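# Four arms sort stickered items into matching-color bins

## Task

Put every item into the container whose color matches the color of the sticker on that item.

## Robot and tools

Robots: four identical i2rt Big YAM arms named arm1, arm2, arm3 and arm4. Each has six revolute joints, a two-finger gripper and a wrist camera (arm1_cam_wrist to arm4_cam_wrist). Four fixed room cameras also watch the scene: cam_room_a1, cam_room_a2, cam_room_b1, cam_room_b2. A hand reaches about 1.0 m from its joint1 axis.

Frame: all poses use one shared scene frame in metres, origin on the floor, +z up. Arm feet (base_link), x y z and quaternion wxyz: arm1 (-0.644, +1.377, +0.914), (+0.682, +0.007, +0.004, +0.731); arm2 (-0.655, -0.555, +0.928), (+0.747, +0.002, +0.000, -0.665); arm3 (+0.651, -1.332, +0.868), (+0.663, -0.004, -0.006, -0.748); arm4 (+0.648, +0.477, +0.879), (+0.687, +0.001, +0.003, +0.727). A foot faces its own +x, so arm1 and arm4 point roughly toward +y and arm2 and arm3 roughly toward -y. The reported hand point sits between the finger pads, roughly 1 cm behind the tips; fingers extend along the hand's +z and open along its y. hand_target is where the hand would be at the joint targets currently held; printed hand positions get less accurate at long reach.

Tool move: optional keys arm1, arm2, arm3, arm4 (one object per robot) and cameras. An arm not named keeps its previous command. Inside one robot's object:
- joints: absolute targets keyed by name. joint1_rad -2.879 to 2.879 (base turn, positive counter-clockwise seen from above), joint2_rad 0 to 3.141 (shoulder), joint3_rad 0 to 3.019 (elbow), joint4_rad -1.692 to 1.57 (hand pitch, positive tips fingers up), joint5_rad -1.57 to 1.57 (sideways swing, positive to the arm's right), joint6_rad -2.094 to 2.094 (roll, positive clockwise seen from behind) - all in radians. gripper_m is the fingertip gap in metres, 0 to 0.093, also absolute.
- target: one list of 7 numbers [x, y, z, qw, qx, qy, qz], an absolute hand pose in the scene frame (metres plus unit quaternion). The hand travels a straight line from its hand_target toward it. When target is given, joints may contain only gripper_m.
- speed: top path speed in m/s, 0.002 to 0.5, default 0.25; only allowed with target. Rotation is capped at twice that value in rad/s.
- min_time_s: 0.1 to 8 s, the shortest duration for that robot's joint motions; goes with joints.
All motions in a call begin together. Hand paths in one call end together, paced by the slowest; each lasts 0.5 to 10 s and an action never exceeds 15 s. Each control step limits the commanded pose to 100 mm and 20 degrees from the measured pose; hands lag, stray, can overshoot the speed near full stretch, and often stop a centimetre or more off. Paths do not avoid objects or other arms. cameras: a list of names, ["all"] or []; omitted means all for a call without an action, none otherwise. An unknown key or camera makes the call invalid; an out-of-range value gets it refused, and a refusal skips your later move, wait and finished_scene calls in that reply.

Results: per robot, joint_positions, Joint velocities (rad/s, gripper m/s; "within noise" when still), joint torques (N m, arm joints only, offset and noisy; joints 3 and 4 wrap at ±28), hand, hand_target, joint_status, hand_status and on_its_own ("held at" shows a target, not a reading). The "move" line lists each moved robot as done or its worst status. Status words: off_target (stopped short, may keep pushing), time_out (each joint keeps a nearby target and keeps pushing; send its reported position to relax it), not_followed (a safety check withheld the command; messages "joint command not followed" or "pose unreachable"), limit_stop_at_motor_heat (resend the target after cooling). Robots under "as last shown" were not commanded and show old values. "pictures" gives image order; images may be slightly older than the state. A call without an action also prints the scene number.

Gripper readings: gripping a hard part, gripper_m reads up to 0.005 below its width (some read up to 0.002 above); closed on nothing it reads 0.000 to 0.003; in free air it reads up to 0.003 wider than the true gap. Commanding about 0.005 below the touch reading gives full force (50 to 64 N per pad, some stronger). Release by commanding a gap well above the reading.

wait: seconds 0 to 10, optional cameras; commands nothing new.
zoom_image: camera name and region [x0, y0, x1, y1] in pixels from the top-left, up to 504 by 504; only for cameras in the newest images.
read_manual: section "licences"; returns licence text only.
finished_scene: scene = the current scene number; ends it for good. After ending the first scene, make no further call in that reply.

Avoid: any hard press between arms, including one gripper closing on another's fingers (the clearance check can be late and allows fingers, housings and cameras to meet); knocking items off the work area or to the floor; dropping items from height, releasing items while moving, slamming or hard pushes. Arms keep pushing after contact, so stretched holds or blocked pushes heat motors: MOTOR HOT warns at 85 °C, and at 100 °C an OVER-TEMPERATURE FAULT makes the arm go limp for 30 to 60 s or more. Loose objects can be nudged occasionally. The scene keeps running while you think, holding the last command. Items must remain in their containers without help when the scene ends.

Each tool is called by a JSON object that holds its "name" and its "arguments".

## Session

{"name": "move", "arguments": {}}

Scene clock: 0.00 s.
Joint torques (N m): no reading
Motor temperatures (°C): arm1=[21 23 27 23 21 21 21] | arm2=[23 24 25 22 22 20 23] | arm3=[24 23 24 23 24 23 23] | arm4=[22 21 23 22 24 21 24]
Heat: arm1: hottest joint3_rad 27 °C; arm2: hottest joint3_rad 25 °C; arm3: hottest joint1_rad 24 °C; arm4: hottest joint5_rad 24 °C.
Joint velocities: within noise
arm1.joint_positions: joint1_rad=-0.168 joint2_rad=+0.560 joint3_rad=+1.361 joint4_rad=-1.410 joint5_rad=+0.240 joint6_rad=+0.692 gripper_m=+0.09396
arm1.joint_status: not commanded
arm1.hand: x=-0.5739 y=+1.5732 z=+1.4376 quat_wxyz=(-0.303, +0.280, -0.837, -0.359) (m; scene frame)
arm1.hand_target: x=-0.5739 y=+1.5706 z=+1.4504 quat_wxyz=(-0.308, +0.276, -0.832, -0.370) (m; scene frame)
arm1.hand_status: not commanded
arm2.joint_positions: joint1_rad=+0.198 joint2_rad=+0.636 joint3_rad=+1.409 joint4_rad=-1.213 joint5_rad=-0.086 joint6_rad=-0.484 gripper_m=+0.09396
arm2.joint_status: not commanded
arm2.hand: x=-0.5635 y=-0.7948 z=+1.4992 quat_wxyz=(-0.373, -0.297, -0.790, +0.384) (m; scene frame)
arm2.hand_target: x=-0.5645 y=-0.7917 z=+1.5099 quat_wxyz=(-0.379, -0.294, -0.785, +0.392) (m; scene frame)
arm2.hand_status: not commanded
arm3.joint_positions: joint1_rad=+0.130 joint2_rad=+0.649 joint3_rad=+1.447 joint4_rad=-1.615 joint5_rad=+0.075 joint6_rad=+0.392 gripper_m=+0.09396
arm3.joint_status: not commanded
arm3.hand: x=+0.6387 y=-1.5222 z=+1.3768 quat_wxyz=(-0.293, -0.776, -0.507, +0.235) (m; scene frame)
arm3.hand_target: x=+0.6387 y=-1.5210 z=+1.3861 quat_wxyz=(-0.302, -0.772, -0.504, +0.241) (m; scene frame)
arm3.hand_status: not commanded
arm4.joint_positions: joint1_rad=+0.147 joint2_rad=+0.586 joint3_rad=+1.324 joint4_rad=-1.592 joint5_rad=+0.245 joint6_rad=+0.670 gripper_m=+0.09396
arm4.joint_status: not commanded
arm4.hand: x=+0.6543 y=+0.6697 z=+1.3488 quat_wxyz=(-0.224, +0.451, -0.815, -0.287) (m; scene frame)
arm4.hand_target: x=+0.6546 y=+0.6685 z=+1.3591 quat_wxyz=(-0.227, +0.447, -0.812, -0.299) (m; scene frame)
arm4.hand_status: not commanded
pictures: arm1_cam_wrist, arm2_cam_wrist, arm3_cam_wrist, arm4_cam_wrist, cam_room_a1, cam_room_a2, cam_room_b1, cam_room_b2
Images, in order (width x height): arm1_cam_wrist 672x504, arm2_cam_wrist 672x504, arm3_cam_wrist 672x504, arm4_cam_wrist 672x504, cam_room_a1 672x504, cam_room_a2 672x504, cam_room_b1 672x504, cam_room_b2 672x504.

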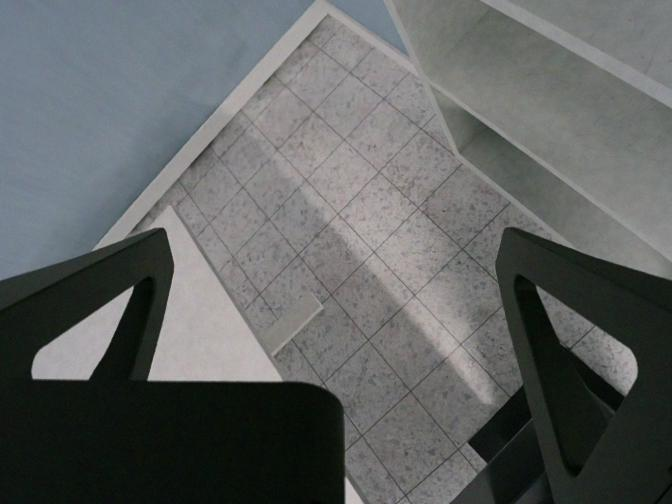

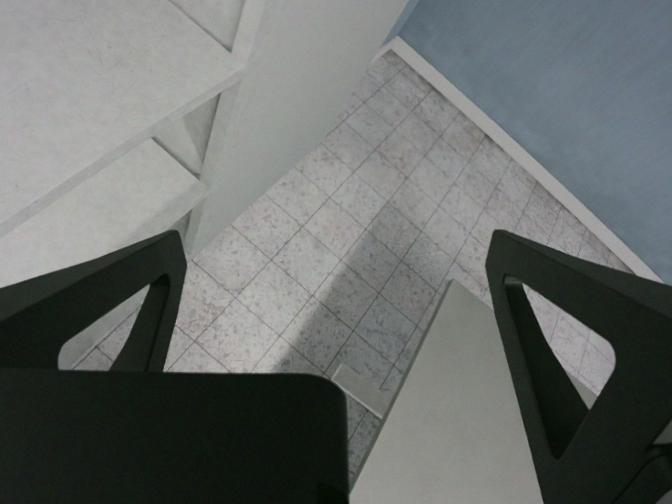

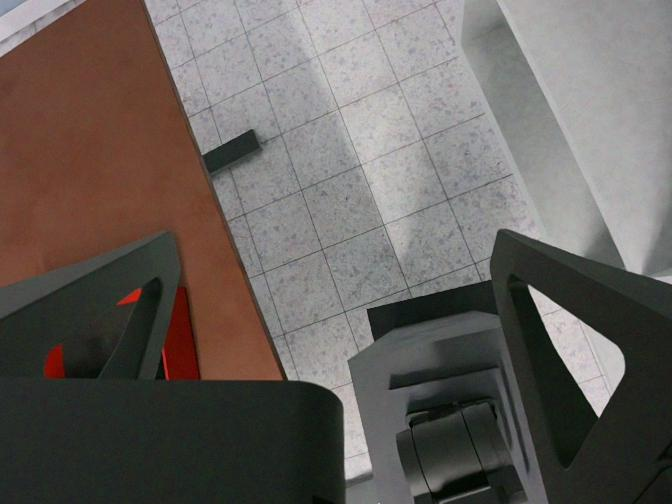

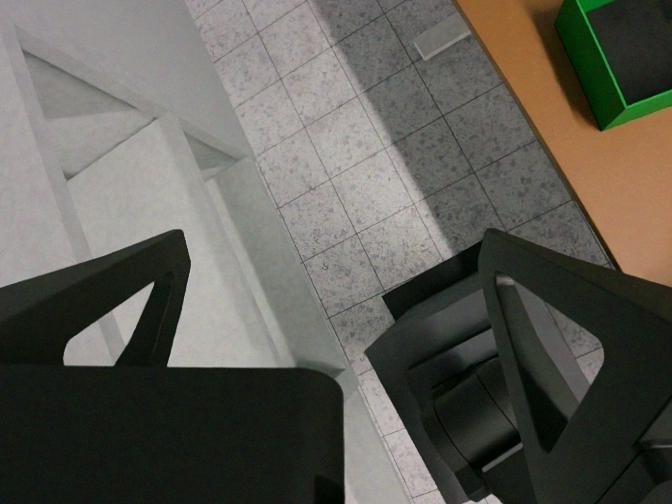

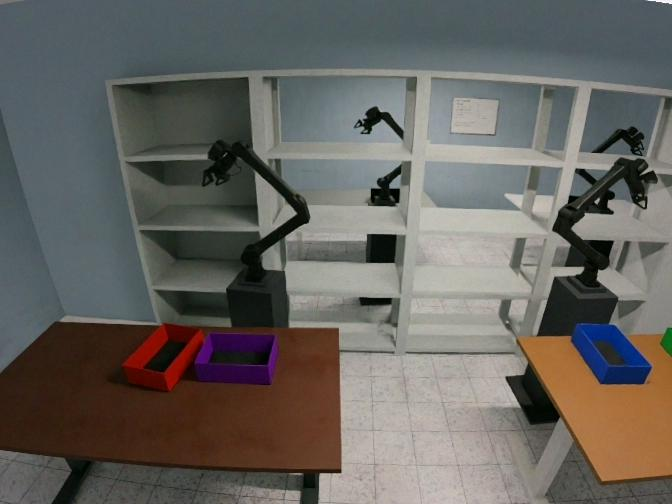

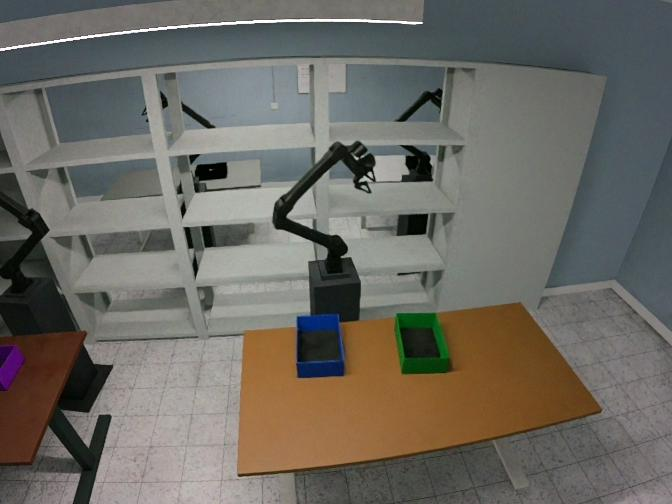

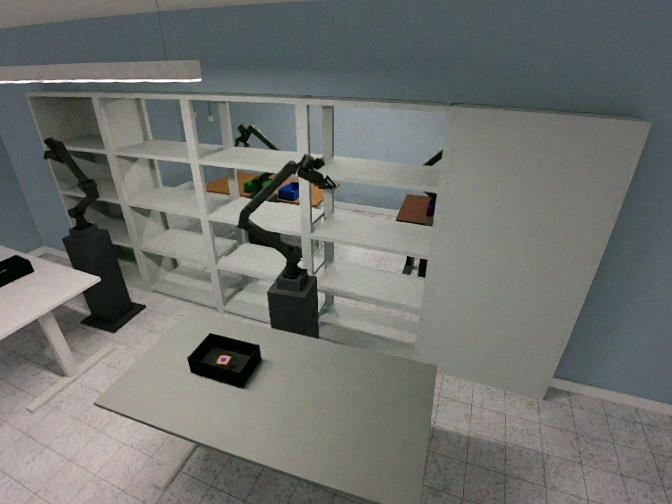

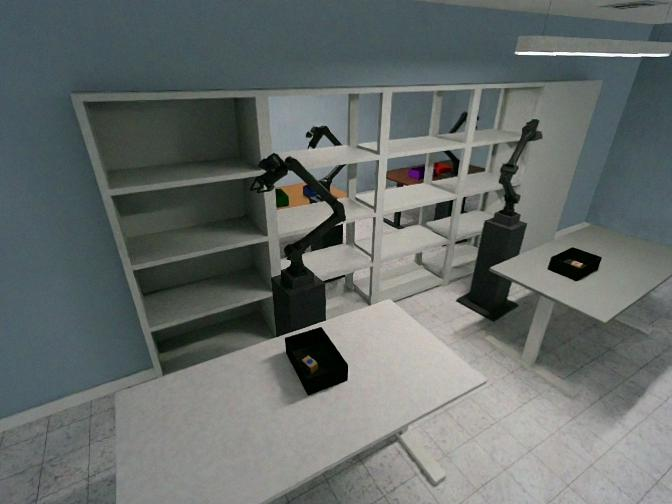

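{"name": "zoom_image", "arguments": {"camera": "cam_room_b2", "region": [270, 310, 370, 400]}}

{"name": "zoom_image", "arguments": {"camera": "cam_room_b1", "region": [170, 320, 280, 400]}}

{"name": "zoom_image", "arguments": {"camera": "cam_room_b2", "region": [530, 235, 620, 295]}}

Scaled by 5.040.

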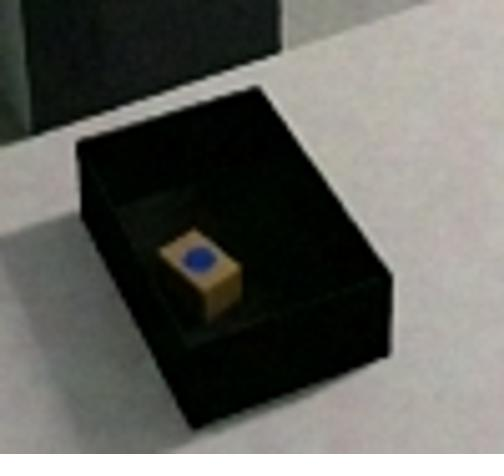

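Scaled by 4.582.

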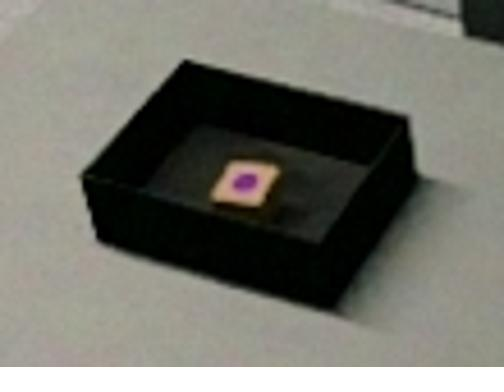

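Scaled by 5.600.

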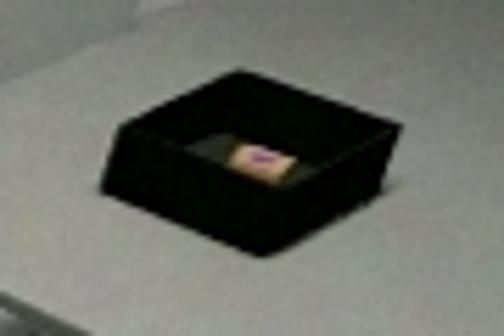

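{"name": "move", "arguments": {"arm1": {"joints": {"joint1_rad": 1.361, "joint2_rad": 1.27, "joint3_rad": 0.97, "joint4_rad": -0.52, "joint5_rad": 0, "joint6_rad": 0}, "min_time_s": 2.5}, "arm2": {"joints": {"joint1_rad": -1.80, "joint2_rad": 1.25, "joint3_rad": 0.95, "joint4_rad": -0.52, "joint5_rad": 0, "joint6_rad": 0}, "min_time_s": 2.5}, "arm3": {"joints": {"joint1_rad": 1.456, "joint2_rad": 1.25, "joint3_rad": 0.95, "joint4_rad": -0.52, "joint5_rad": 0, "joint6_rad": 0}, "min_time_s": 2.5}, "arm4": {"joints": {"joint1_rad": -1.833, "joint2_rad": 1.25, "joint3_rad": 0.95, "joint4_rad": -0.52, "joint5_rad": 0, "joint6_rad": 0}, "min_time_s": 2.5}, "cameras": ["arm1_cam_wrist", "arm2_cam_wrist", "arm3_cam_wrist", "arm4_cam_wrist"]}}

Scene clock: 19.40 s.
Joint torques (N m): arm1=[-2.26 -7.41 11.75 2.18 0.06 -0.07] | arm2=[1.32 -10.34 10.67 2.99 0.02 0.21] | arm3=[1.2 -10.64 9.07 2.04 0.02 -0.12] | arm4=[1.32 -9.82 9.32 1.83 -0.04 -0.09]
Motor temperatures (°C): arm1=[21 23 29 23 21 21 21] | arm2=[23 24 28 22 22 20 23] | arm3=[24 23 25 23 24 23 23] | arm4=[22 21 27 22 24 21 24]
Heat: arm1: hottest joint3_rad 29 °C; arm2: hottest joint3_rad 28 °C; arm3: hottest joint3_rad 25 °C; arm4: hottest joint3_rad 27 °C.
move: arm1 done; arm2 done; arm3 done; arm4 done
Joint velocities: within noise
arm1.joint_positions: joint1_rad=+1.366 joint2_rad=+1.271 joint3_rad=+0.963 joint4_rad=-0.541 joint5_rad=+0.000 joint6_rad=+0.009 gripper_m=+0.09398
arm1.joint_status: all done
arm1.hand: x=-1.1386 y=+1.4452 z=+1.1328 quat_wxyz=(-0.023, +0.930, -0.067, -0.360) (m; scene frame)
arm1.hand_target: x=-1.1437 y=+1.4486 z=+1.1399 quat_wxyz=(-0.026, +0.925, -0.065, -0.373) (m; scene frame)
arm1.hand_status: not commanded
arm2.joint_positions: joint1_rad=-1.809 joint2_rad=+1.241 joint3_rad=+0.958 joint4_rad=-0.541 joint5_rad=-0.001 joint6_rad=-0.015 gripper_m=+0.09397
arm2.joint_status: all done
arm2.hand: x=-1.1506 y=-0.4955 z=+1.1498 quat_wxyz=(+0.026, -0.930, +0.048, +0.364) (m; scene frame)
arm2.hand_target: x=-1.1533 y=-0.4993 z=+1.1445 quat_wxyz=(+0.022, -0.929, +0.052, +0.365) (m; scene frame)
arm2.hand_status: not commanded
arm3.joint_positions: joint1_rad=+1.454 joint2_rad=+1.249 joint3_rad=+0.951 joint4_rad=-0.536 joint5_rad=+0.000 joint6_rad=+0.008 gripper_m=+0.09397
arm3.joint_status: all done
arm3.hand: x=+1.1351 y=-1.4464 z=+1.0851 quat_wxyz=(-0.359, -0.112, -0.925, +0.048) (m; scene frame)
arm3.hand_target: x=+1.1377 y=-1.4459 z=+1.0865 quat_wxyz=(-0.365, -0.107, -0.923, +0.049) (m; scene frame)
arm3.hand_status: not commanded
arm4.joint_positions: joint1_rad=-1.840 joint2_rad=+1.242 joint3_rad=+0.944 joint4_rad=-0.538 joint5_rad=+0.003 joint6_rad=+0.015 gripper_m=+0.09397
arm4.joint_status: all done
arm4.hand: x=+1.1329 y=+0.3725 z=+1.0919 quat_wxyz=(-0.355, -0.106, -0.928, +0.039) (m; scene frame)
arm4.hand_target: x=+1.1393 y=+0.3752 z=+1.0943 quat_wxyz=(-0.363, -0.095, -0.926, +0.039) (m; scene frame)
arm4.hand_status: not commanded
pictures: arm1_cam_wrist, arm2_cam_wrist, arm3_cam_wrist, arm4_cam_wrist
Images, in order (width x height): arm1_cam_wrist 672x504, arm2_cam_wrist 672x504, arm3_cam_wrist 672x504, arm4_cam_wrist 672x504.

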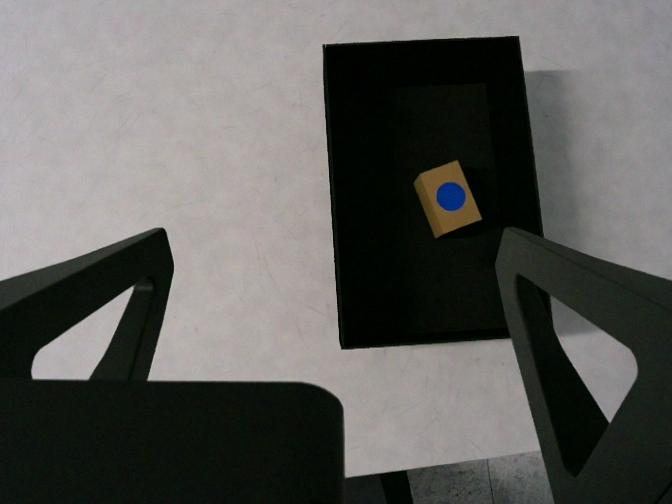

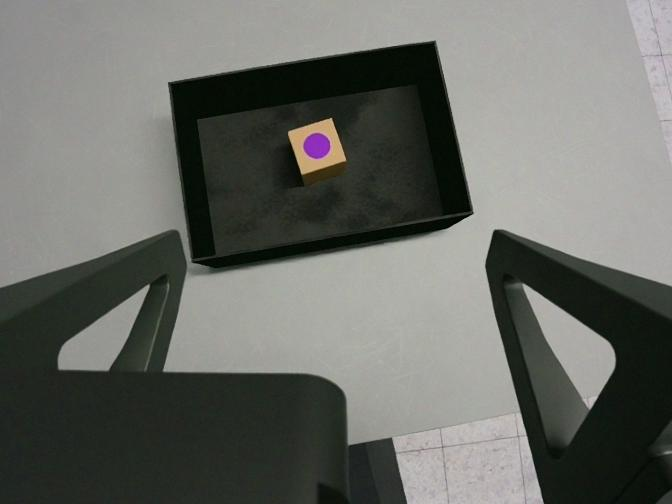

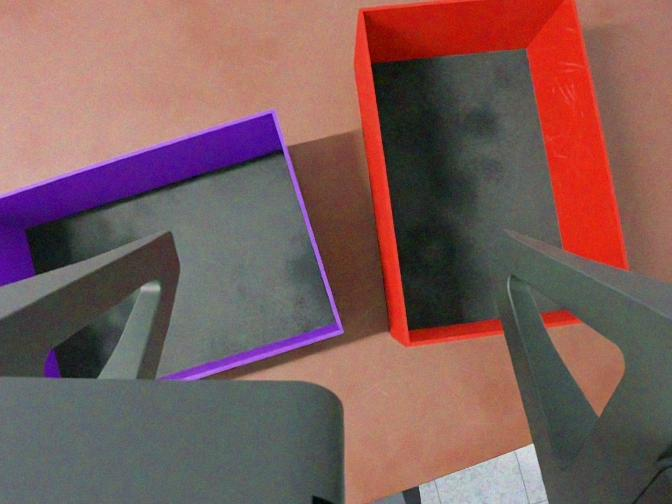

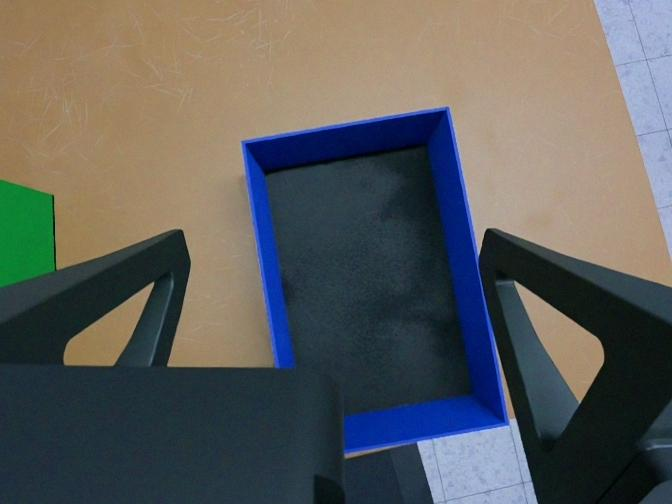

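{"name": "zoom_image", "arguments": {"camera": "arm1_cam_wrist", "region": [380, 130, 520, 260]}}

{"name": "zoom_image", "arguments": {"camera": "arm2_cam_wrist", "region": [250, 100, 390, 220]}}

Scaled by 3.600.

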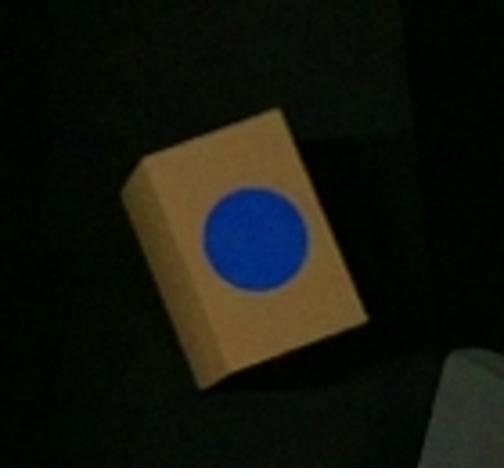

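Scaled by 3.600.

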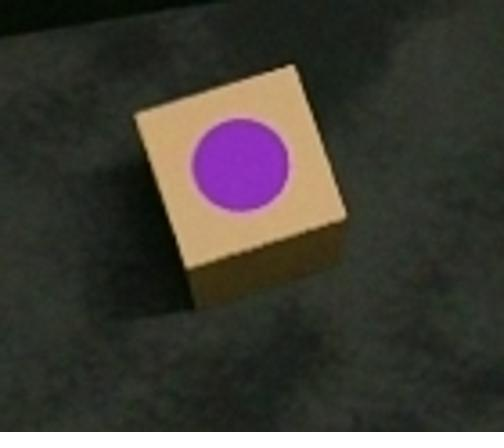

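{"name": "move", "arguments": {"arm1": {"target": [-1.1464, 1.6007, 0.90, -0.0309, -0.9590, -0.1152, 0.2570], "speed": 0.25, "joints": {"gripper_m": 0.074}}, "arm2": {"target": [-1.242, -0.4788, 0.895, -0.0248, -0.9615, -0.0926, 0.2576], "speed": 0.25}, "arm3": {"joints": {"joint1_rad": -1.993, "joint2_rad": 0.60, "joint3_rad": 1.40, "joint4_rad": -1.0}, "min_time_s": 5}, "arm4": {"joints": {"joint1_rad": 0.907, "joint2_rad": 0.60, "joint3_rad": 1.40, "joint4_rad": -1.0}, "min_time_s": 4}, "cameras": ["arm1_cam_wrist", "arm2_cam_wrist"]}}

Scene clock: 76.83 s.
Joint torques (N m): arm1=[-1.67 -12.75 11.74 0.83 -0.32 -0.07] | arm2=[0.09 -17.08 11.59 2.3 -0.36 -0.09] | arm3=[0.56 1.38 11.7 1.57 -0.01 -0.12] | arm4=[0.85 1.26 10.24 1.13 0.04 -0.08]
Motor temperatures (°C): arm1=[21 24 34 23 21 21 21] | arm2=[23 25 30 22 22 20 23] | arm3=[24 23 27 23 24 23 23] | arm4=[22 22 33 22 24 21 24]
Heat: arm1: hottest joint3_rad 34 °C; arm2: hottest joint3_rad 30 °C; arm3: hottest joint3_rad 27 °C; arm4: hottest joint3_rad 33 °C.
move: arm1 off_target; arm2 off_target; arm3 done; arm4 done
Joint velocities: within noise
arm1.joint_positions: joint1_rad=+0.978 joint2_rad=+1.857 joint3_rad=+1.002 joint4_rad=-0.383 joint5_rad=-0.346 joint6_rad=-0.687 gripper_m=+0.07406
arm1.joint_status: all done
arm1.hand: x=-1.1258 y=+1.5883 z=+0.8842 quat_wxyz=(+0.044, +0.964, +0.108, -0.239) (m; scene frame)
arm1.hand_target: x=-1.1454 y=+1.6004 z=+0.9008 quat_wxyz=(+0.031, +0.959, +0.115, -0.257) (m; scene frame)
arm1.hand_status: off_target (0.029 m and 2.8 deg from the pose sent, 0.280 m and 25.1 deg at the start)
arm2.joint_positions: joint1_rad=-1.862 joint2_rad=+1.902 joint3_rad=+1.048 joint4_rad=-0.271 joint5_rad=-0.183 joint6_rad=-0.312 gripper_m=+0.09397
arm2.joint_status: not commanded
arm2.hand: x=-1.2177 y=-0.4876 z=+0.8848 quat_wxyz=(-0.032, -0.968, -0.087, +0.234) (m; scene frame)
arm2.hand_target: x=-1.2407 y=-0.4788 z=+0.8957 quat_wxyz=(-0.024, -0.962, -0.092, +0.258) (m; scene frame)
arm2.hand_status: off_target (0.028 m and 2.9 deg from the pose sent, 0.271 m and 21.4 deg at the start)
arm3.joint_positions: joint1_rad=-1.982 joint2_rad=+0.600 joint3_rad=+1.356 joint4_rad=-0.993 joint5_rad=+0.001 joint6_rad=+0.007 gripper_m=+0.09399
arm3.joint_status: all done
arm3.hand: x=+0.4207 y=-1.1874 z=+1.4693 quat_wxyz=(+0.156, -0.759, +0.213, +0.595) (m; scene frame)
arm3.hand_target: x=+0.4305 y=-1.1899 z=+1.4905 quat_wxyz=(+0.165, -0.747, +0.212, +0.608) (m; scene frame)
arm3.hand_status: not commanded
arm4.joint_positions: joint1_rad=+0.905 joint2_rad=+0.602 joint3_rad=+1.361 joint4_rad=-0.989 joint5_rad=+0.001 joint6_rad=+0.013 gripper_m=+0.09398
arm4.joint_status: all done
arm4.hand: x=+0.4324 y=+0.6327 z=+1.4871 quat_wxyz=(-0.181, +0.744, -0.242, -0.595) (m; scene frame)
arm4.hand_target: x=+0.4401 y=+0.6264 z=+1.5048 quat_wxyz=(-0.187, +0.738, -0.233, -0.605) (m; scene frame)
arm4.hand_status: not commanded
pictures: arm1_cam_wrist, arm2_cam_wrist
Images, in order (width x height): arm1_cam_wrist 672x504, arm2_cam_wrist 672x504.

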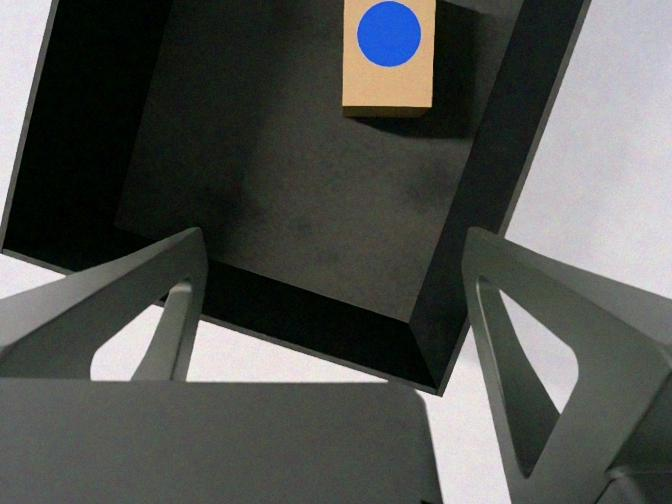

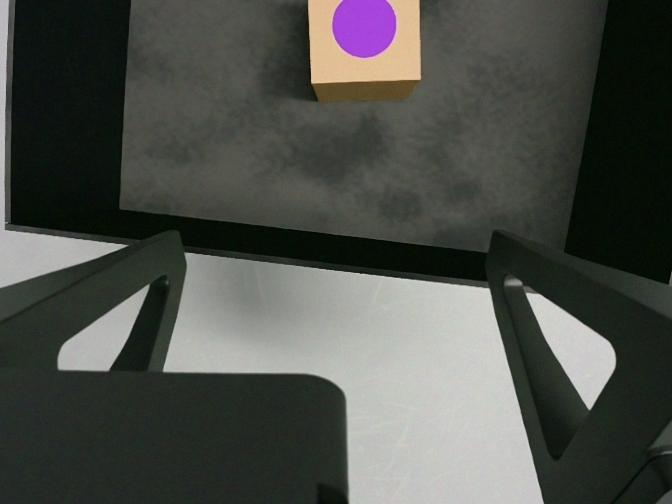

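{"name": "move", "arguments": {"arm1": {"target": [-1.200, 1.607, 0.832, -0.0349, -0.9571, -0.1302, 0.2565], "speed": 0.15}, "arm2": {"target": [-1.289, -0.479, 0.836, -0.0304, -0.9593, -0.1135, 0.2570], "speed": 0.15}, "cameras": ["arm1_cam_wrist", "arm2_cam_wrist"]}}

Scene clock: 98.97 s.
Joint torques (N m): arm1=[-0.67 -14.68 10.93 1.61 -0.26 -0.04] | arm2=[0.73 -18.78 11.11 2.36 -0.38 -0.11] | arm3=[0.56 1.2 11.67 1.52 -0.03 -0.13] | arm4=[1.08 1.38 10.06 1.07 0.03 -0.08]
Motor temperatures (°C): arm1=[21 24 34 23 22 21 21] | arm2=[23 26 30 22 22 20 23] | arm3=[24 23 28 23 24 23 23] | arm4=[22 22 32 22 24 21 24]
Heat: arm1: hottest joint3_rad 34 °C; arm2: hottest joint3_rad 30 °C; arm3: hottest joint3_rad 28 °C; arm4: hottest joint3_rad 32 °C.
move: arm1 off_target; arm2 off_target
Joint velocities: within noise
arm1.joint_positions: joint1_rad=+1.004 joint2_rad=+2.081 joint3_rad=+1.153 joint4_rad=-0.318 joint5_rad=-0.346 joint6_rad=-0.687 gripper_m=+0.07406
arm1.joint_status: not commanded
arm1.hand: x=-1.1749 y=+1.5987 z=+0.8196 quat_wxyz=(+0.050, +0.963, +0.120, -0.234) (m; scene frame)
arm1.hand_target: x=-1.1989 y=+1.6065 z=+0.8329 quat_wxyz=(+0.035, +0.957, +0.130, -0.256) (m; scene frame)
arm1.hand_status: off_target (0.029 m and 3.3 deg from the pose sent, 0.093 m and 3.5 deg at the start)
arm2.joint_positions: joint1_rad=-1.862 joint2_rad=+2.097 joint3_rad=+1.200 joint4_rad=-0.225 joint5_rad=-0.199 joint6_rad=-0.342 gripper_m=+0.09397
arm2.joint_status: not commanded
arm2.hand: x=-1.2667 y=-0.4816 z=+0.8322 quat_wxyz=(-0.036, -0.965, -0.104, +0.238) (m; scene frame)
arm2.hand_target: x=-1.2879 y=-0.4791 z=+0.8366 quat_wxyz=(-0.030, -0.959, -0.113, +0.257) (m; scene frame)
arm2.hand_status: off_target (0.023 m and 2.6 deg from the pose sent, 0.087 m and 4.1 deg at the start)
arm3, arm4: as last shown
pictures: arm1_cam_wrist, arm2_cam_wrist
Images, in order (width x height): arm1_cam_wrist 672x504, arm2_cam_wrist 672x504.

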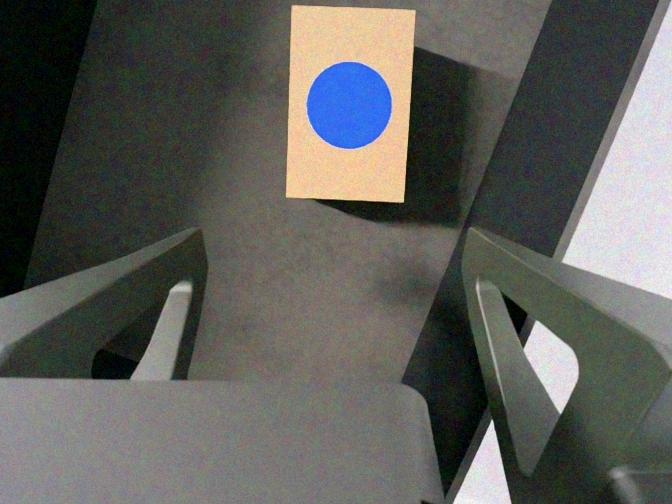

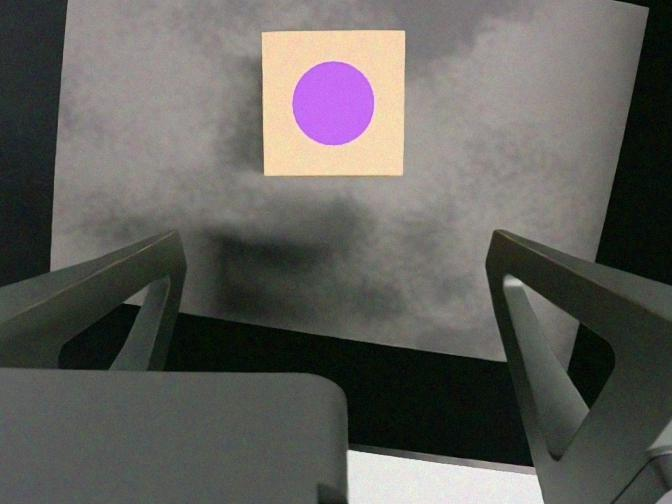

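{"name": "move", "arguments": {"arm1": {"target": [-1.238, 1.5955, 0.751, -0.0349, -0.9571, -0.1302, 0.2565], "speed": 0.12}, "arm2": {"target": [-1.331, -0.491, 0.748, -0.0304, -0.9593, -0.1135, 0.2570], "speed": 0.12}, "cameras": ["arm1_cam_wrist", "arm2_cam_wrist"]}}

Scene clock: 111.33 s.
Joint torques (N m): arm1=[-0.91 -16.79 9.72 1.72 -0.16 0.12] | arm2=[1.38 -20.54 10.39 2.35 -0.04 0.2] | arm3=[0.56 1.2 11.67 1.54 -0.02 -0.12] | arm4=[0.85 1.08 10.13 1.1 0.06 -0.11]
Motor temperatures (°C): arm1=[21 24 34 23 22 21 21] | arm2=[23 26 31 22 22 20 23] | arm3=[24 23 29 23 24 23 23] | arm4=[22 22 32 22 24 21 24]
Heat: arm1: hottest joint3_rad 34 °C; arm2: hottest joint3_rad 31 °C; arm3: hottest joint3_rad 29 °C; arm4: hottest joint3_rad 32 °C.
move: arm1 off_target; arm2 off_target
Joint velocities: within noise
arm1.joint_positions: joint1_rad=+1.056 joint2_rad=+2.300 joint3_rad=+1.273 joint4_rad=-0.203 joint5_rad=-0.330 joint6_rad=-0.652 gripper_m=+0.07404
arm1.joint_status: not commanded
arm1.hand: x=-1.2139 y=+1.5871 z=+0.7394 quat_wxyz=(+0.049, +0.962, +0.128, -0.235) (m; scene frame)
arm1.hand_target: x=-1.2371 y=+1.5950 z=+0.7519 quat_wxyz=(+0.035, +0.957, +0.130, -0.257) (m; scene frame)
arm1.hand_status: off_target (0.028 m and 3.0 deg from the pose sent, 0.093 m and 3.3 deg at the start)
arm2.joint_positions: joint1_rad=-1.836 joint2_rad=+2.336 joint3_rad=+1.372 joint4_rad=-0.143 joint5_rad=-0.192 joint6_rad=-0.341 gripper_m=+0.09397
arm2.joint_status: not commanded
arm2.hand: x=-1.3129 y=-0.4893 z=+0.7509 quat_wxyz=(-0.034, -0.962, -0.115, +0.244) (m; scene frame)
arm2.hand_target: x=-1.3302 y=-0.4911 z=+0.7488 quat_wxyz=(-0.031, -0.959, -0.114, +0.257) (m; scene frame)
arm2.hand_status: off_target (0.018 m and 1.6 deg from the pose sent, 0.106 m and 2.6 deg at the start)
arm3, arm4: as last shown
pictures: arm1_cam_wrist, arm2_cam_wrist
Images, in order (width x height): arm1_cam_wrist 672x504, arm2_cam_wrist 672x504.

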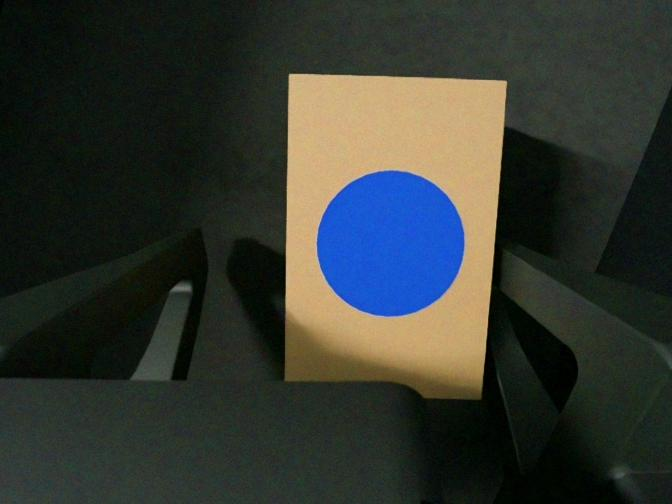

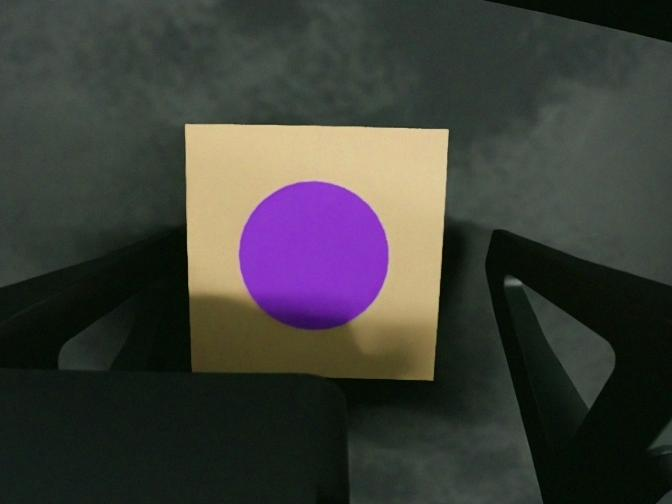

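{"name": "move", "arguments": {"arm1": {"target": [-1.252, 1.609, 0.754, -0.0349, -0.9571, -0.1302, 0.2565], "speed": 0.1}, "arm2": {"joints": {"gripper_m": 0.045}}, "cameras": ["arm1_cam_wrist", "arm2_cam_wrist"]}}

Scene clock: 123.07 s.
Joint torques (N m): arm1=[-1.9 -16.03 10.62 0.72 -0.2 0.01] | arm2=[1.26 -20.54 10.32 2.29 -0.09 0.18] | arm3=[0.38 1.38 11.69 1.58 -0.03 -0.11] | arm4=[0.91 1.49 10.18 1.17 0.04 -0.09]
Motor temperatures (°C): arm1=[21 25 33 23 22 21 21] | arm2=[23 27 31 22 22 20 23] | arm3=[24 23 29 23 24 23 23] | arm4=[22 22 32 22 24 21 24]
Heat: arm1: hottest joint3_rad 33 °C; arm2: hottest joint3_rad 31 °C; arm3: hottest joint3_rad 29 °C; arm4: hottest joint3_rad 32 °C.
move: arm1 off_target; arm2 off_target
Joint velocities: within noise
arm1.joint_positions: joint1_rad=+1.056 joint2_rad=+2.306 joint3_rad=+1.335 joint4_rad=-0.221 joint5_rad=-0.333 joint6_rad=-0.652 gripper_m=+0.07404
arm1.joint_status: not commanded
arm1.hand: x=-1.2391 y=+1.5985 z=+0.7527 quat_wxyz=(+0.040, +0.958, +0.131, -0.251) (m; scene frame)
arm1.hand_target: x=-1.2513 y=+1.6088 z=+0.7542 quat_wxyz=(+0.035, +0.957, +0.130, -0.257) (m; scene frame)
arm1.hand_status: off_target (0.017 m and 0.9 deg from the pose sent, 0.046 m and 3.0 deg at the start)
arm2.joint_positions: joint1_rad=-1.836 joint2_rad=+2.336 joint3_rad=+1.373 joint4_rad=-0.143 joint5_rad=-0.191 joint6_rad=-0.341 gripper_m=+0.05308
arm2.joint_status: gripper_m off_target (ended at +0.05311, target +0.04500)
arm2.hand: x=-1.3134 y=-0.4891 z=+0.7511 quat_wxyz=(-0.033, -0.962, -0.115, +0.244) (m; scene frame)
arm2.hand_target: x=-1.3301 y=-0.4911 z=+0.7487 quat_wxyz=(-0.031, -0.959, -0.113, +0.257) (m; scene frame)
arm2.hand_status: not commanded
arm3, arm4: as last shown
pictures: arm1_cam_wrist, arm2_cam_wrist
Images, in order (width x height): arm1_cam_wrist 672x504, arm2_cam_wrist 672x504.

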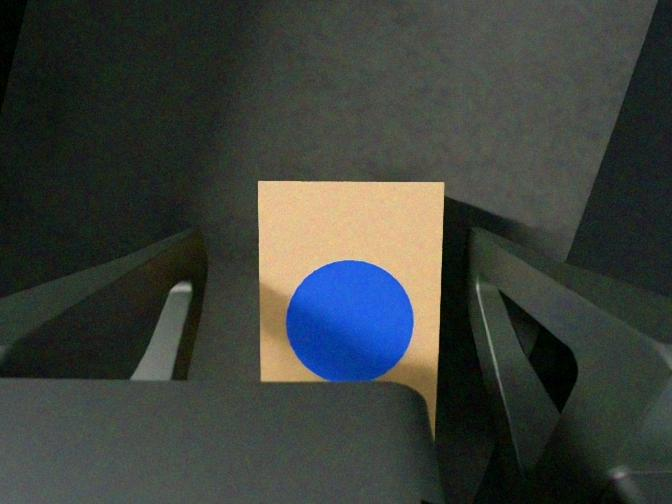

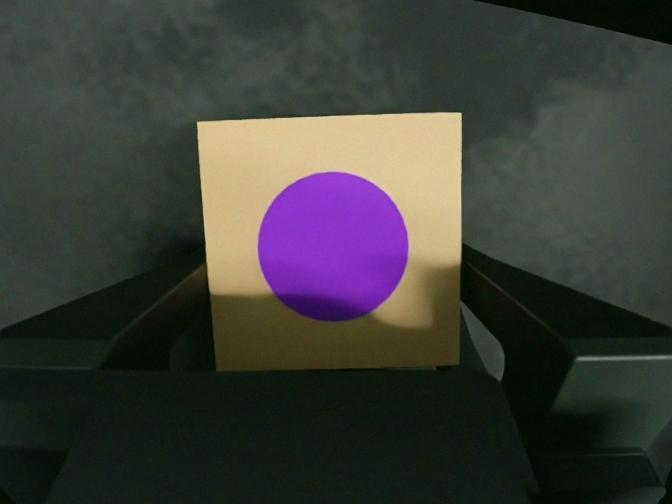

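{"name": "move", "arguments": {"arm1": {"joints": {"gripper_m": 0.038}}, "cameras": ["arm1_cam_wrist"]}}

Scene clock: 128.77 s.
Joint torques (N m): arm1=[-2.49 -16.38 10.44 0.69 -0.17 0.05] | arm2=[1.32 -20.42 10.33 2.33 -0.09 0.19] | arm3=[0.62 1.32 11.7 1.55 -0.02 -0.11] | arm4=[1.49 0.97 10.14 1.11 0.05 -0.08]
Motor temperatures (°C): arm1=[21 25 33 23 22 21 21] | arm2=[23 27 31 22 22 20 23] | arm3=[24 23 29 23 24 23 23] | arm4=[22 22 32 22 24 21 24]
Heat: arm1: hottest joint3_rad 33 °C; arm2: hottest joint3_rad 31 °C; arm3: hottest joint3_rad 29 °C; arm4: hottest joint3_rad 32 °C.
move: arm1 off_target
Joint velocities: within noise
arm1.joint_positions: joint1_rad=+1.056 joint2_rad=+2.306 joint3_rad=+1.336 joint4_rad=-0.221 joint5_rad=-0.333 joint6_rad=-0.652 gripper_m=+0.04372
arm1.joint_status: gripper_m off_target (ended at +0.04375, target +0.03800)
arm1.hand: x=-1.2395 y=+1.5986 z=+0.7530 quat_wxyz=(+0.040, +0.958, +0.131, -0.251) (m; scene frame)
arm1.hand_target: x=-1.2515 y=+1.6088 z=+0.7544 quat_wxyz=(+0.035, +0.957, +0.130, -0.257) (m; scene frame)
arm1.hand_status: not commanded
arm2, arm3, arm4: as last shown
pictures: arm1_cam_wrist
Images, in order (width x height): arm1_cam_wrist 672x504.

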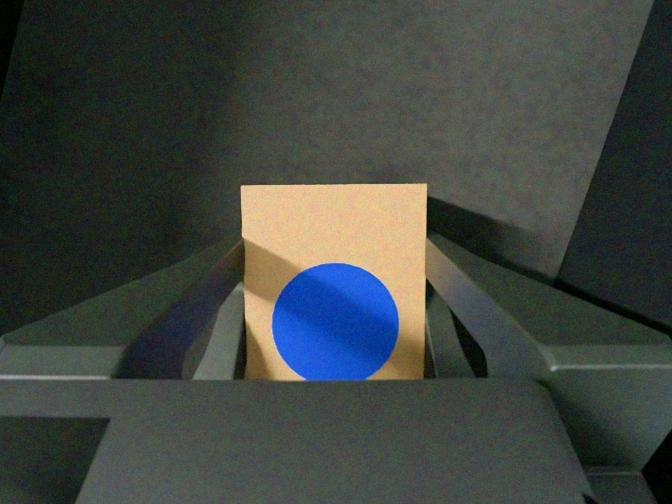

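{"name": "move", "arguments": {"arm1": {"target": [-1.235, 1.605, 0.93, -0.0349, -0.9571, -0.1302, 0.2565], "speed": 0.2}, "arm2": {"target": [-1.315, -0.491, 0.93, -0.0304, -0.9593, -0.1135, 0.2570], "speed": 0.2}, "cameras": ["arm1_cam_wrist", "arm2_cam_wrist", "arm3_cam_wrist", "arm4_cam_wrist"]}}

Scene clock: 144.20 s.
Joint torques (N m): arm1=[-2.61 -16.62 9.76 0.58 -0.28 -0.02] | arm2=[0.85 -21.89 8.55 1.2 -0.17 0.15] | arm3=[0.44 1.44 11.67 1.57 0 -0.12] | arm4=[0.79 1.03 10.14 1.11 0.05 -0.11]
Motor temperatures (°C): arm1=[21 25 32 23 22 21 22] | arm2=[23 27 30 22 22 20 24] | arm3=[24 23 30 23 24 23 23] | arm4=[22 21 33 22 24 21 24]
Heat: arm1: hottest joint3_rad 32 °C; arm2: hottest joint3_rad 30 °C; arm3: hottest joint3_rad 30 °C; arm4: hottest joint3_rad 33 °C.
move: arm1 off_target; arm2 done
Joint velocities: within noise
arm1.joint_positions: joint1_rad=+1.056 joint2_rad=+1.987 joint3_rad=+1.330 joint4_rad=-0.536 joint5_rad=-0.333 joint6_rad=-0.652 gripper_m=+0.04372
arm1.joint_status: not commanded
arm1.hand: x=-1.2344 y=+1.5970 z=+0.9187 quat_wxyz=(+0.040, +0.958, +0.131, -0.251) (m; scene frame)
arm1.hand_target: x=-1.2350 y=+1.6049 z=+0.9300 quat_wxyz=(+0.035, +0.957, +0.130, -0.257) (m; scene frame)
arm1.hand_status: off_target (0.014 m and 0.9 deg from the pose sent, 0.177 m and 0.9 deg at the start)
arm2.joint_positions: joint1_rad=-1.836 joint2_rad=+2.002 joint3_rad=+1.365 joint4_rad=-0.423 joint5_rad=-0.191 joint6_rad=-0.341 gripper_m=+0.05308
arm2.joint_status: not commanded
arm2.hand: x=-1.3211 y=-0.4885 z=+0.9324 quat_wxyz=(-0.027, -0.957, -0.117, +0.265) (m; scene frame)
arm2.hand_target: x=-1.3150 y=-0.4909 z=+0.9299 quat_wxyz=(-0.030, -0.959, -0.113, +0.257) (m; scene frame)
arm2.hand_status: done (0.007 m and 1.1 deg from the pose sent, 0.179 m and 1.6 deg at the start)
arm3, arm4: as last shown
pictures: arm1_cam_wrist, arm2_cam_wrist, arm3_cam_wrist, arm4_cam_wrist
Images, in order (width x height): arm1_cam_wrist 672x504, arm2_cam_wrist 672x504, arm3_cam_wrist 672x504, arm4_cam_wrist 672x504.

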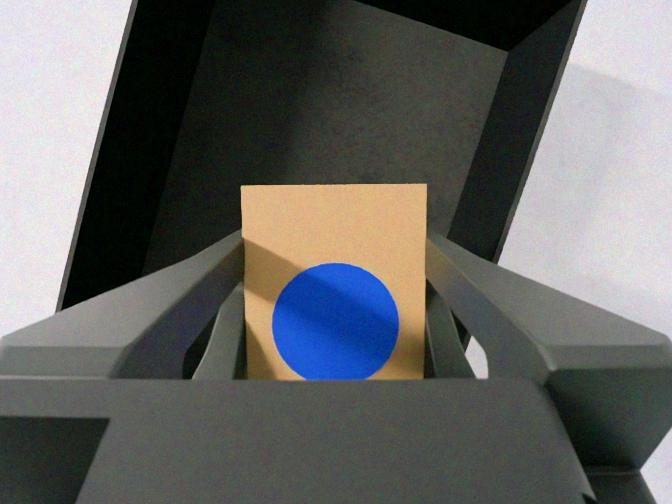

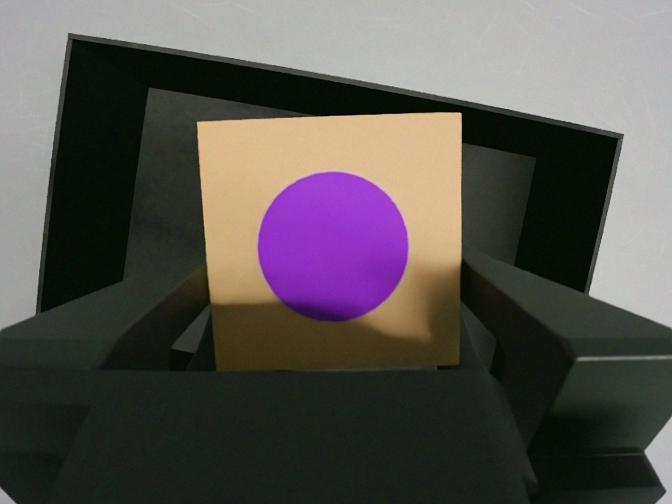

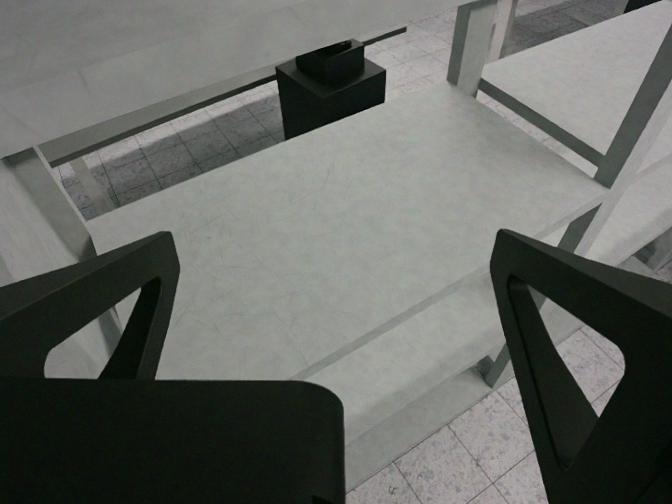

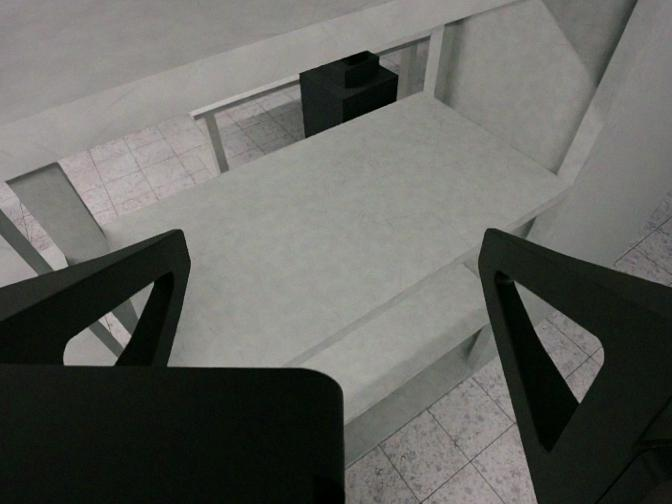

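{"name": "move", "arguments": {"arm1": {"joints": {"joint1_rad": 0.0, "joint2_rad": 0.688, "joint3_rad": 0.79, "joint4_rad": -1.11, "joint5_rad": 0, "joint6_rad": 0}, "min_time_s": 3}, "arm2": {"joints": {"joint1_rad": -0.1, "joint2_rad": 0.688, "joint3_rad": 0.79, "joint4_rad": -1.13, "joint5_rad": 0, "joint6_rad": 0}, "min_time_s": 3}, "cameras": []}}

{"name": "move", "arguments": {"arm1": {"joints": {"joint1_rad": -2.249}, "min_time_s": 4}, "arm2": {"joints": {"joint1_rad": 0.923}, "min_time_s": 3}, "cameras": ["arm1_cam_wrist", "arm2_cam_wrist", "cam_room_b1", "cam_room_b2"]}}

Scene clock: 163.37 s.
Joint torques (N m): arm1=[-1.9 0.85 11.74 1.1 0.05 0.13] | arm2=[0.91 -2.84 10.47 1.36 0.14 0.19] | arm3=[0.62 1.32 11.71 1.57 -0.01 -0.11] | arm4=[1.26 1.79 10.21 1.11 0.05 -0.11]
Motor temperatures (°C): arm1=[21 25 32 23 22 21 22] | arm2=[23 27 31 22 22 20 24] | arm3=[24 23 30 23 24 23 23] | arm4=[22 21 33 22 24 21 24]
Heat: arm1: hottest joint3_rad 32 °C; arm2: hottest joint3_rad 31 °C; arm3: hottest joint3_rad 30 °C; arm4: hottest joint3_rad 33 °C.
move: arm1 done; arm2 done
Joint velocities: within noise
arm1.joint_positions: joint1_rad=+0.007 joint2_rad=+0.688 joint3_rad=+0.788 joint4_rad=-1.101 joint5_rad=-0.001 joint6_rad=-0.009 gripper_m=+0.04376
arm1.joint_status: all done
arm1.hand: x=-0.6611 y=+1.6621 z=+1.1675 quat_wxyz=(-0.187, +0.705, -0.651, -0.212) (m; scene frame)
arm1.hand_target: x=-0.6589 y=+1.6607 z=+1.1676 quat_wxyz=(-0.185, +0.700, -0.657, -0.209) (m; scene frame)
arm1.hand_status: not commanded
arm2.joint_positions: joint1_rad=-0.101 joint2_rad=+0.689 joint3_rad=+0.802 joint4_rad=-1.119 joint5_rad=-0.004 joint6_rad=-0.015 gripper_m=+0.05304
arm2.joint_status: all done
arm2.hand: x=-0.6509 y=-0.8411 z=+1.1844 quat_wxyz=(-0.198, -0.669, -0.690, +0.194) (m; scene frame)
arm2.hand_target: x=-0.6512 y=-0.8365 z=+1.1773 quat_wxyz=(-0.191, -0.676, -0.687, +0.186) (m; scene frame)
arm2.hand_status: not commanded
arm3, arm4: as last shown
pictures: none
No camera images: "cameras" was empty.

Scene clock: 167.70 s.
Joint torques (N m): arm1=[-2.32 -0.15 11.63 1.03 0.04 0.14] | arm2=[1.08 -2.96 10.45 1.37 0.06 0.21] | arm3=[0.44 1.26 11.73 1.59 -0.02 -0.11] | arm4=[1.61 1.2 10.19 1.06 0.01 -0.07]
Motor temperatures (°C): arm1=[21 25 32 23 22 21 22] | arm2=[23 26 31 22 22 20 24] | arm3=[24 23 30 23 24 23 23] | arm4=[22 21 33 22 24 21 24]
Heat: arm1: hottest joint3_rad 32 °C; arm2: hottest joint3_rad 31 °C; arm3: hottest joint3_rad 30 °C; arm4: hottest joint3_rad 33 °C.
move: arm1 done; arm2 done
Joint velocities: within noise
arm1.joint_positions: joint1_rad=-2.245 joint2_rad=+0.688 joint3_rad=+0.788 joint4_rad=-1.101 joint5_rad=+0.000 joint6_rad=-0.008 gripper_m=+0.04382
arm1.joint_status: all done
arm1.hand: x=-0.4047 y=+1.2134 z=+1.1623 quat_wxyz=(-0.260, -0.282, -0.919, +0.086) (m; scene frame)
arm1.hand_target: x=-0.4067 y=+1.2132 z=+1.1625 quat_wxyz=(-0.257, -0.288, -0.919, +0.084) (m; scene frame)
arm1.hand_status: not commanded
arm2.joint_positions: joint1_rad=+0.918 joint2_rad=+0.689 joint3_rad=+0.802 joint4_rad=-1.119 joint5_rad=-0.001 joint6_rad=-0.014 gripper_m=+0.05305
arm2.joint_status: all done
arm2.hand: x=-0.4106 y=-0.7017 z=+1.1853 quat_wxyz=(-0.269, -0.248, -0.928, +0.073) (m; scene frame)
arm2.hand_target: x=-0.4139 y=-0.6985 z=+1.1782 quat_wxyz=(-0.259, -0.253, -0.930, +0.069) (m; scene frame)
arm2.hand_status: not commanded
arm3, arm4: as last shown
pictures: arm1_cam_wrist, arm2_cam_wrist, cam_room_b1, cam_room_b2
Images, in order (width x height): arm1_cam_wrist 672x504, arm2_cam_wrist 672x504, cam_room_b1 672x504, cam_room_b2 672x504.

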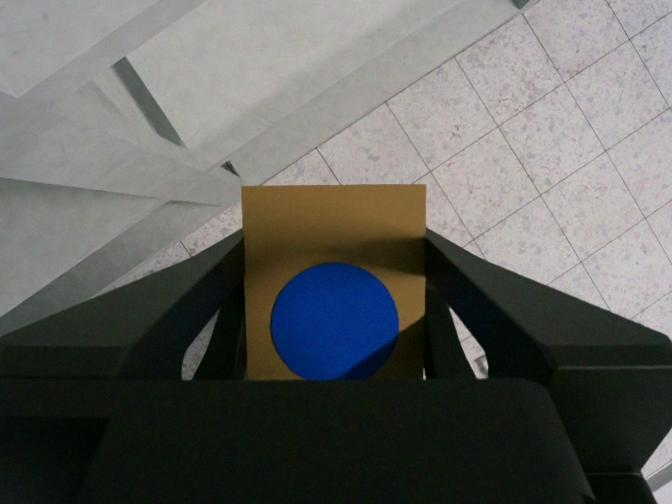

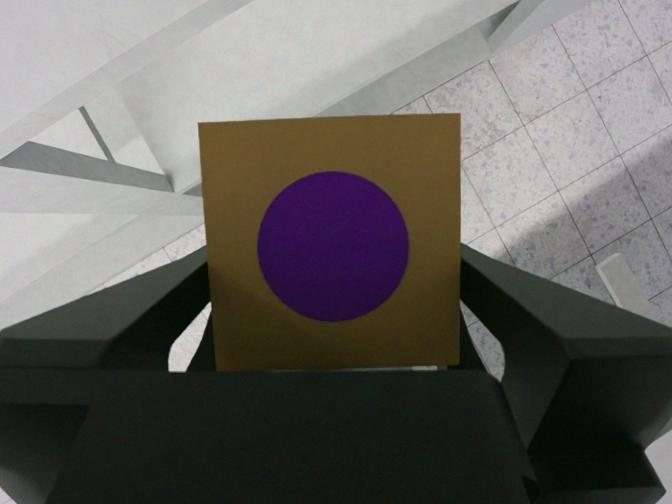

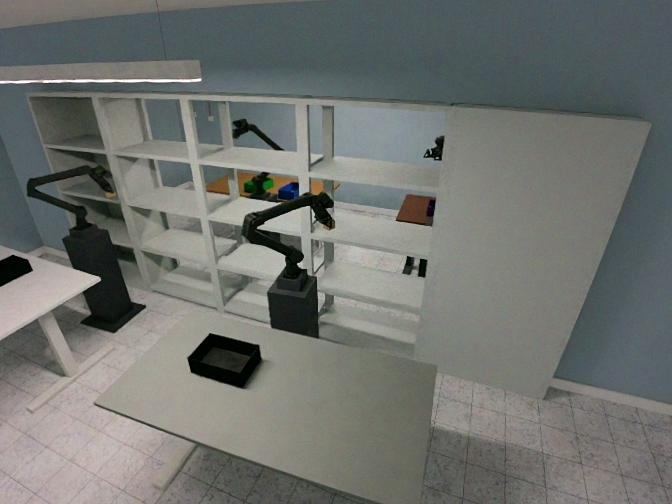

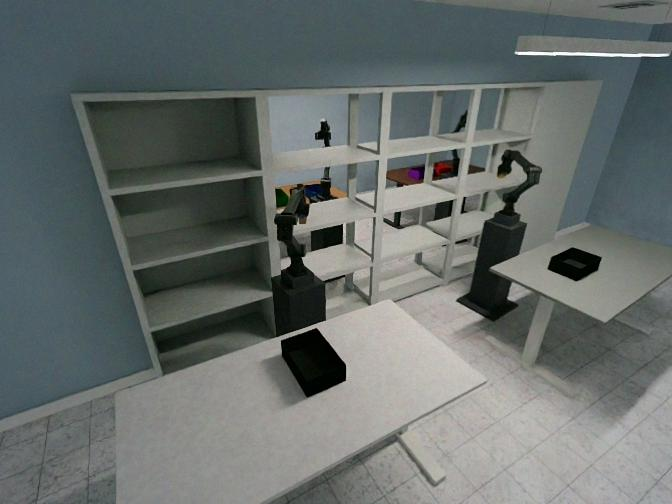

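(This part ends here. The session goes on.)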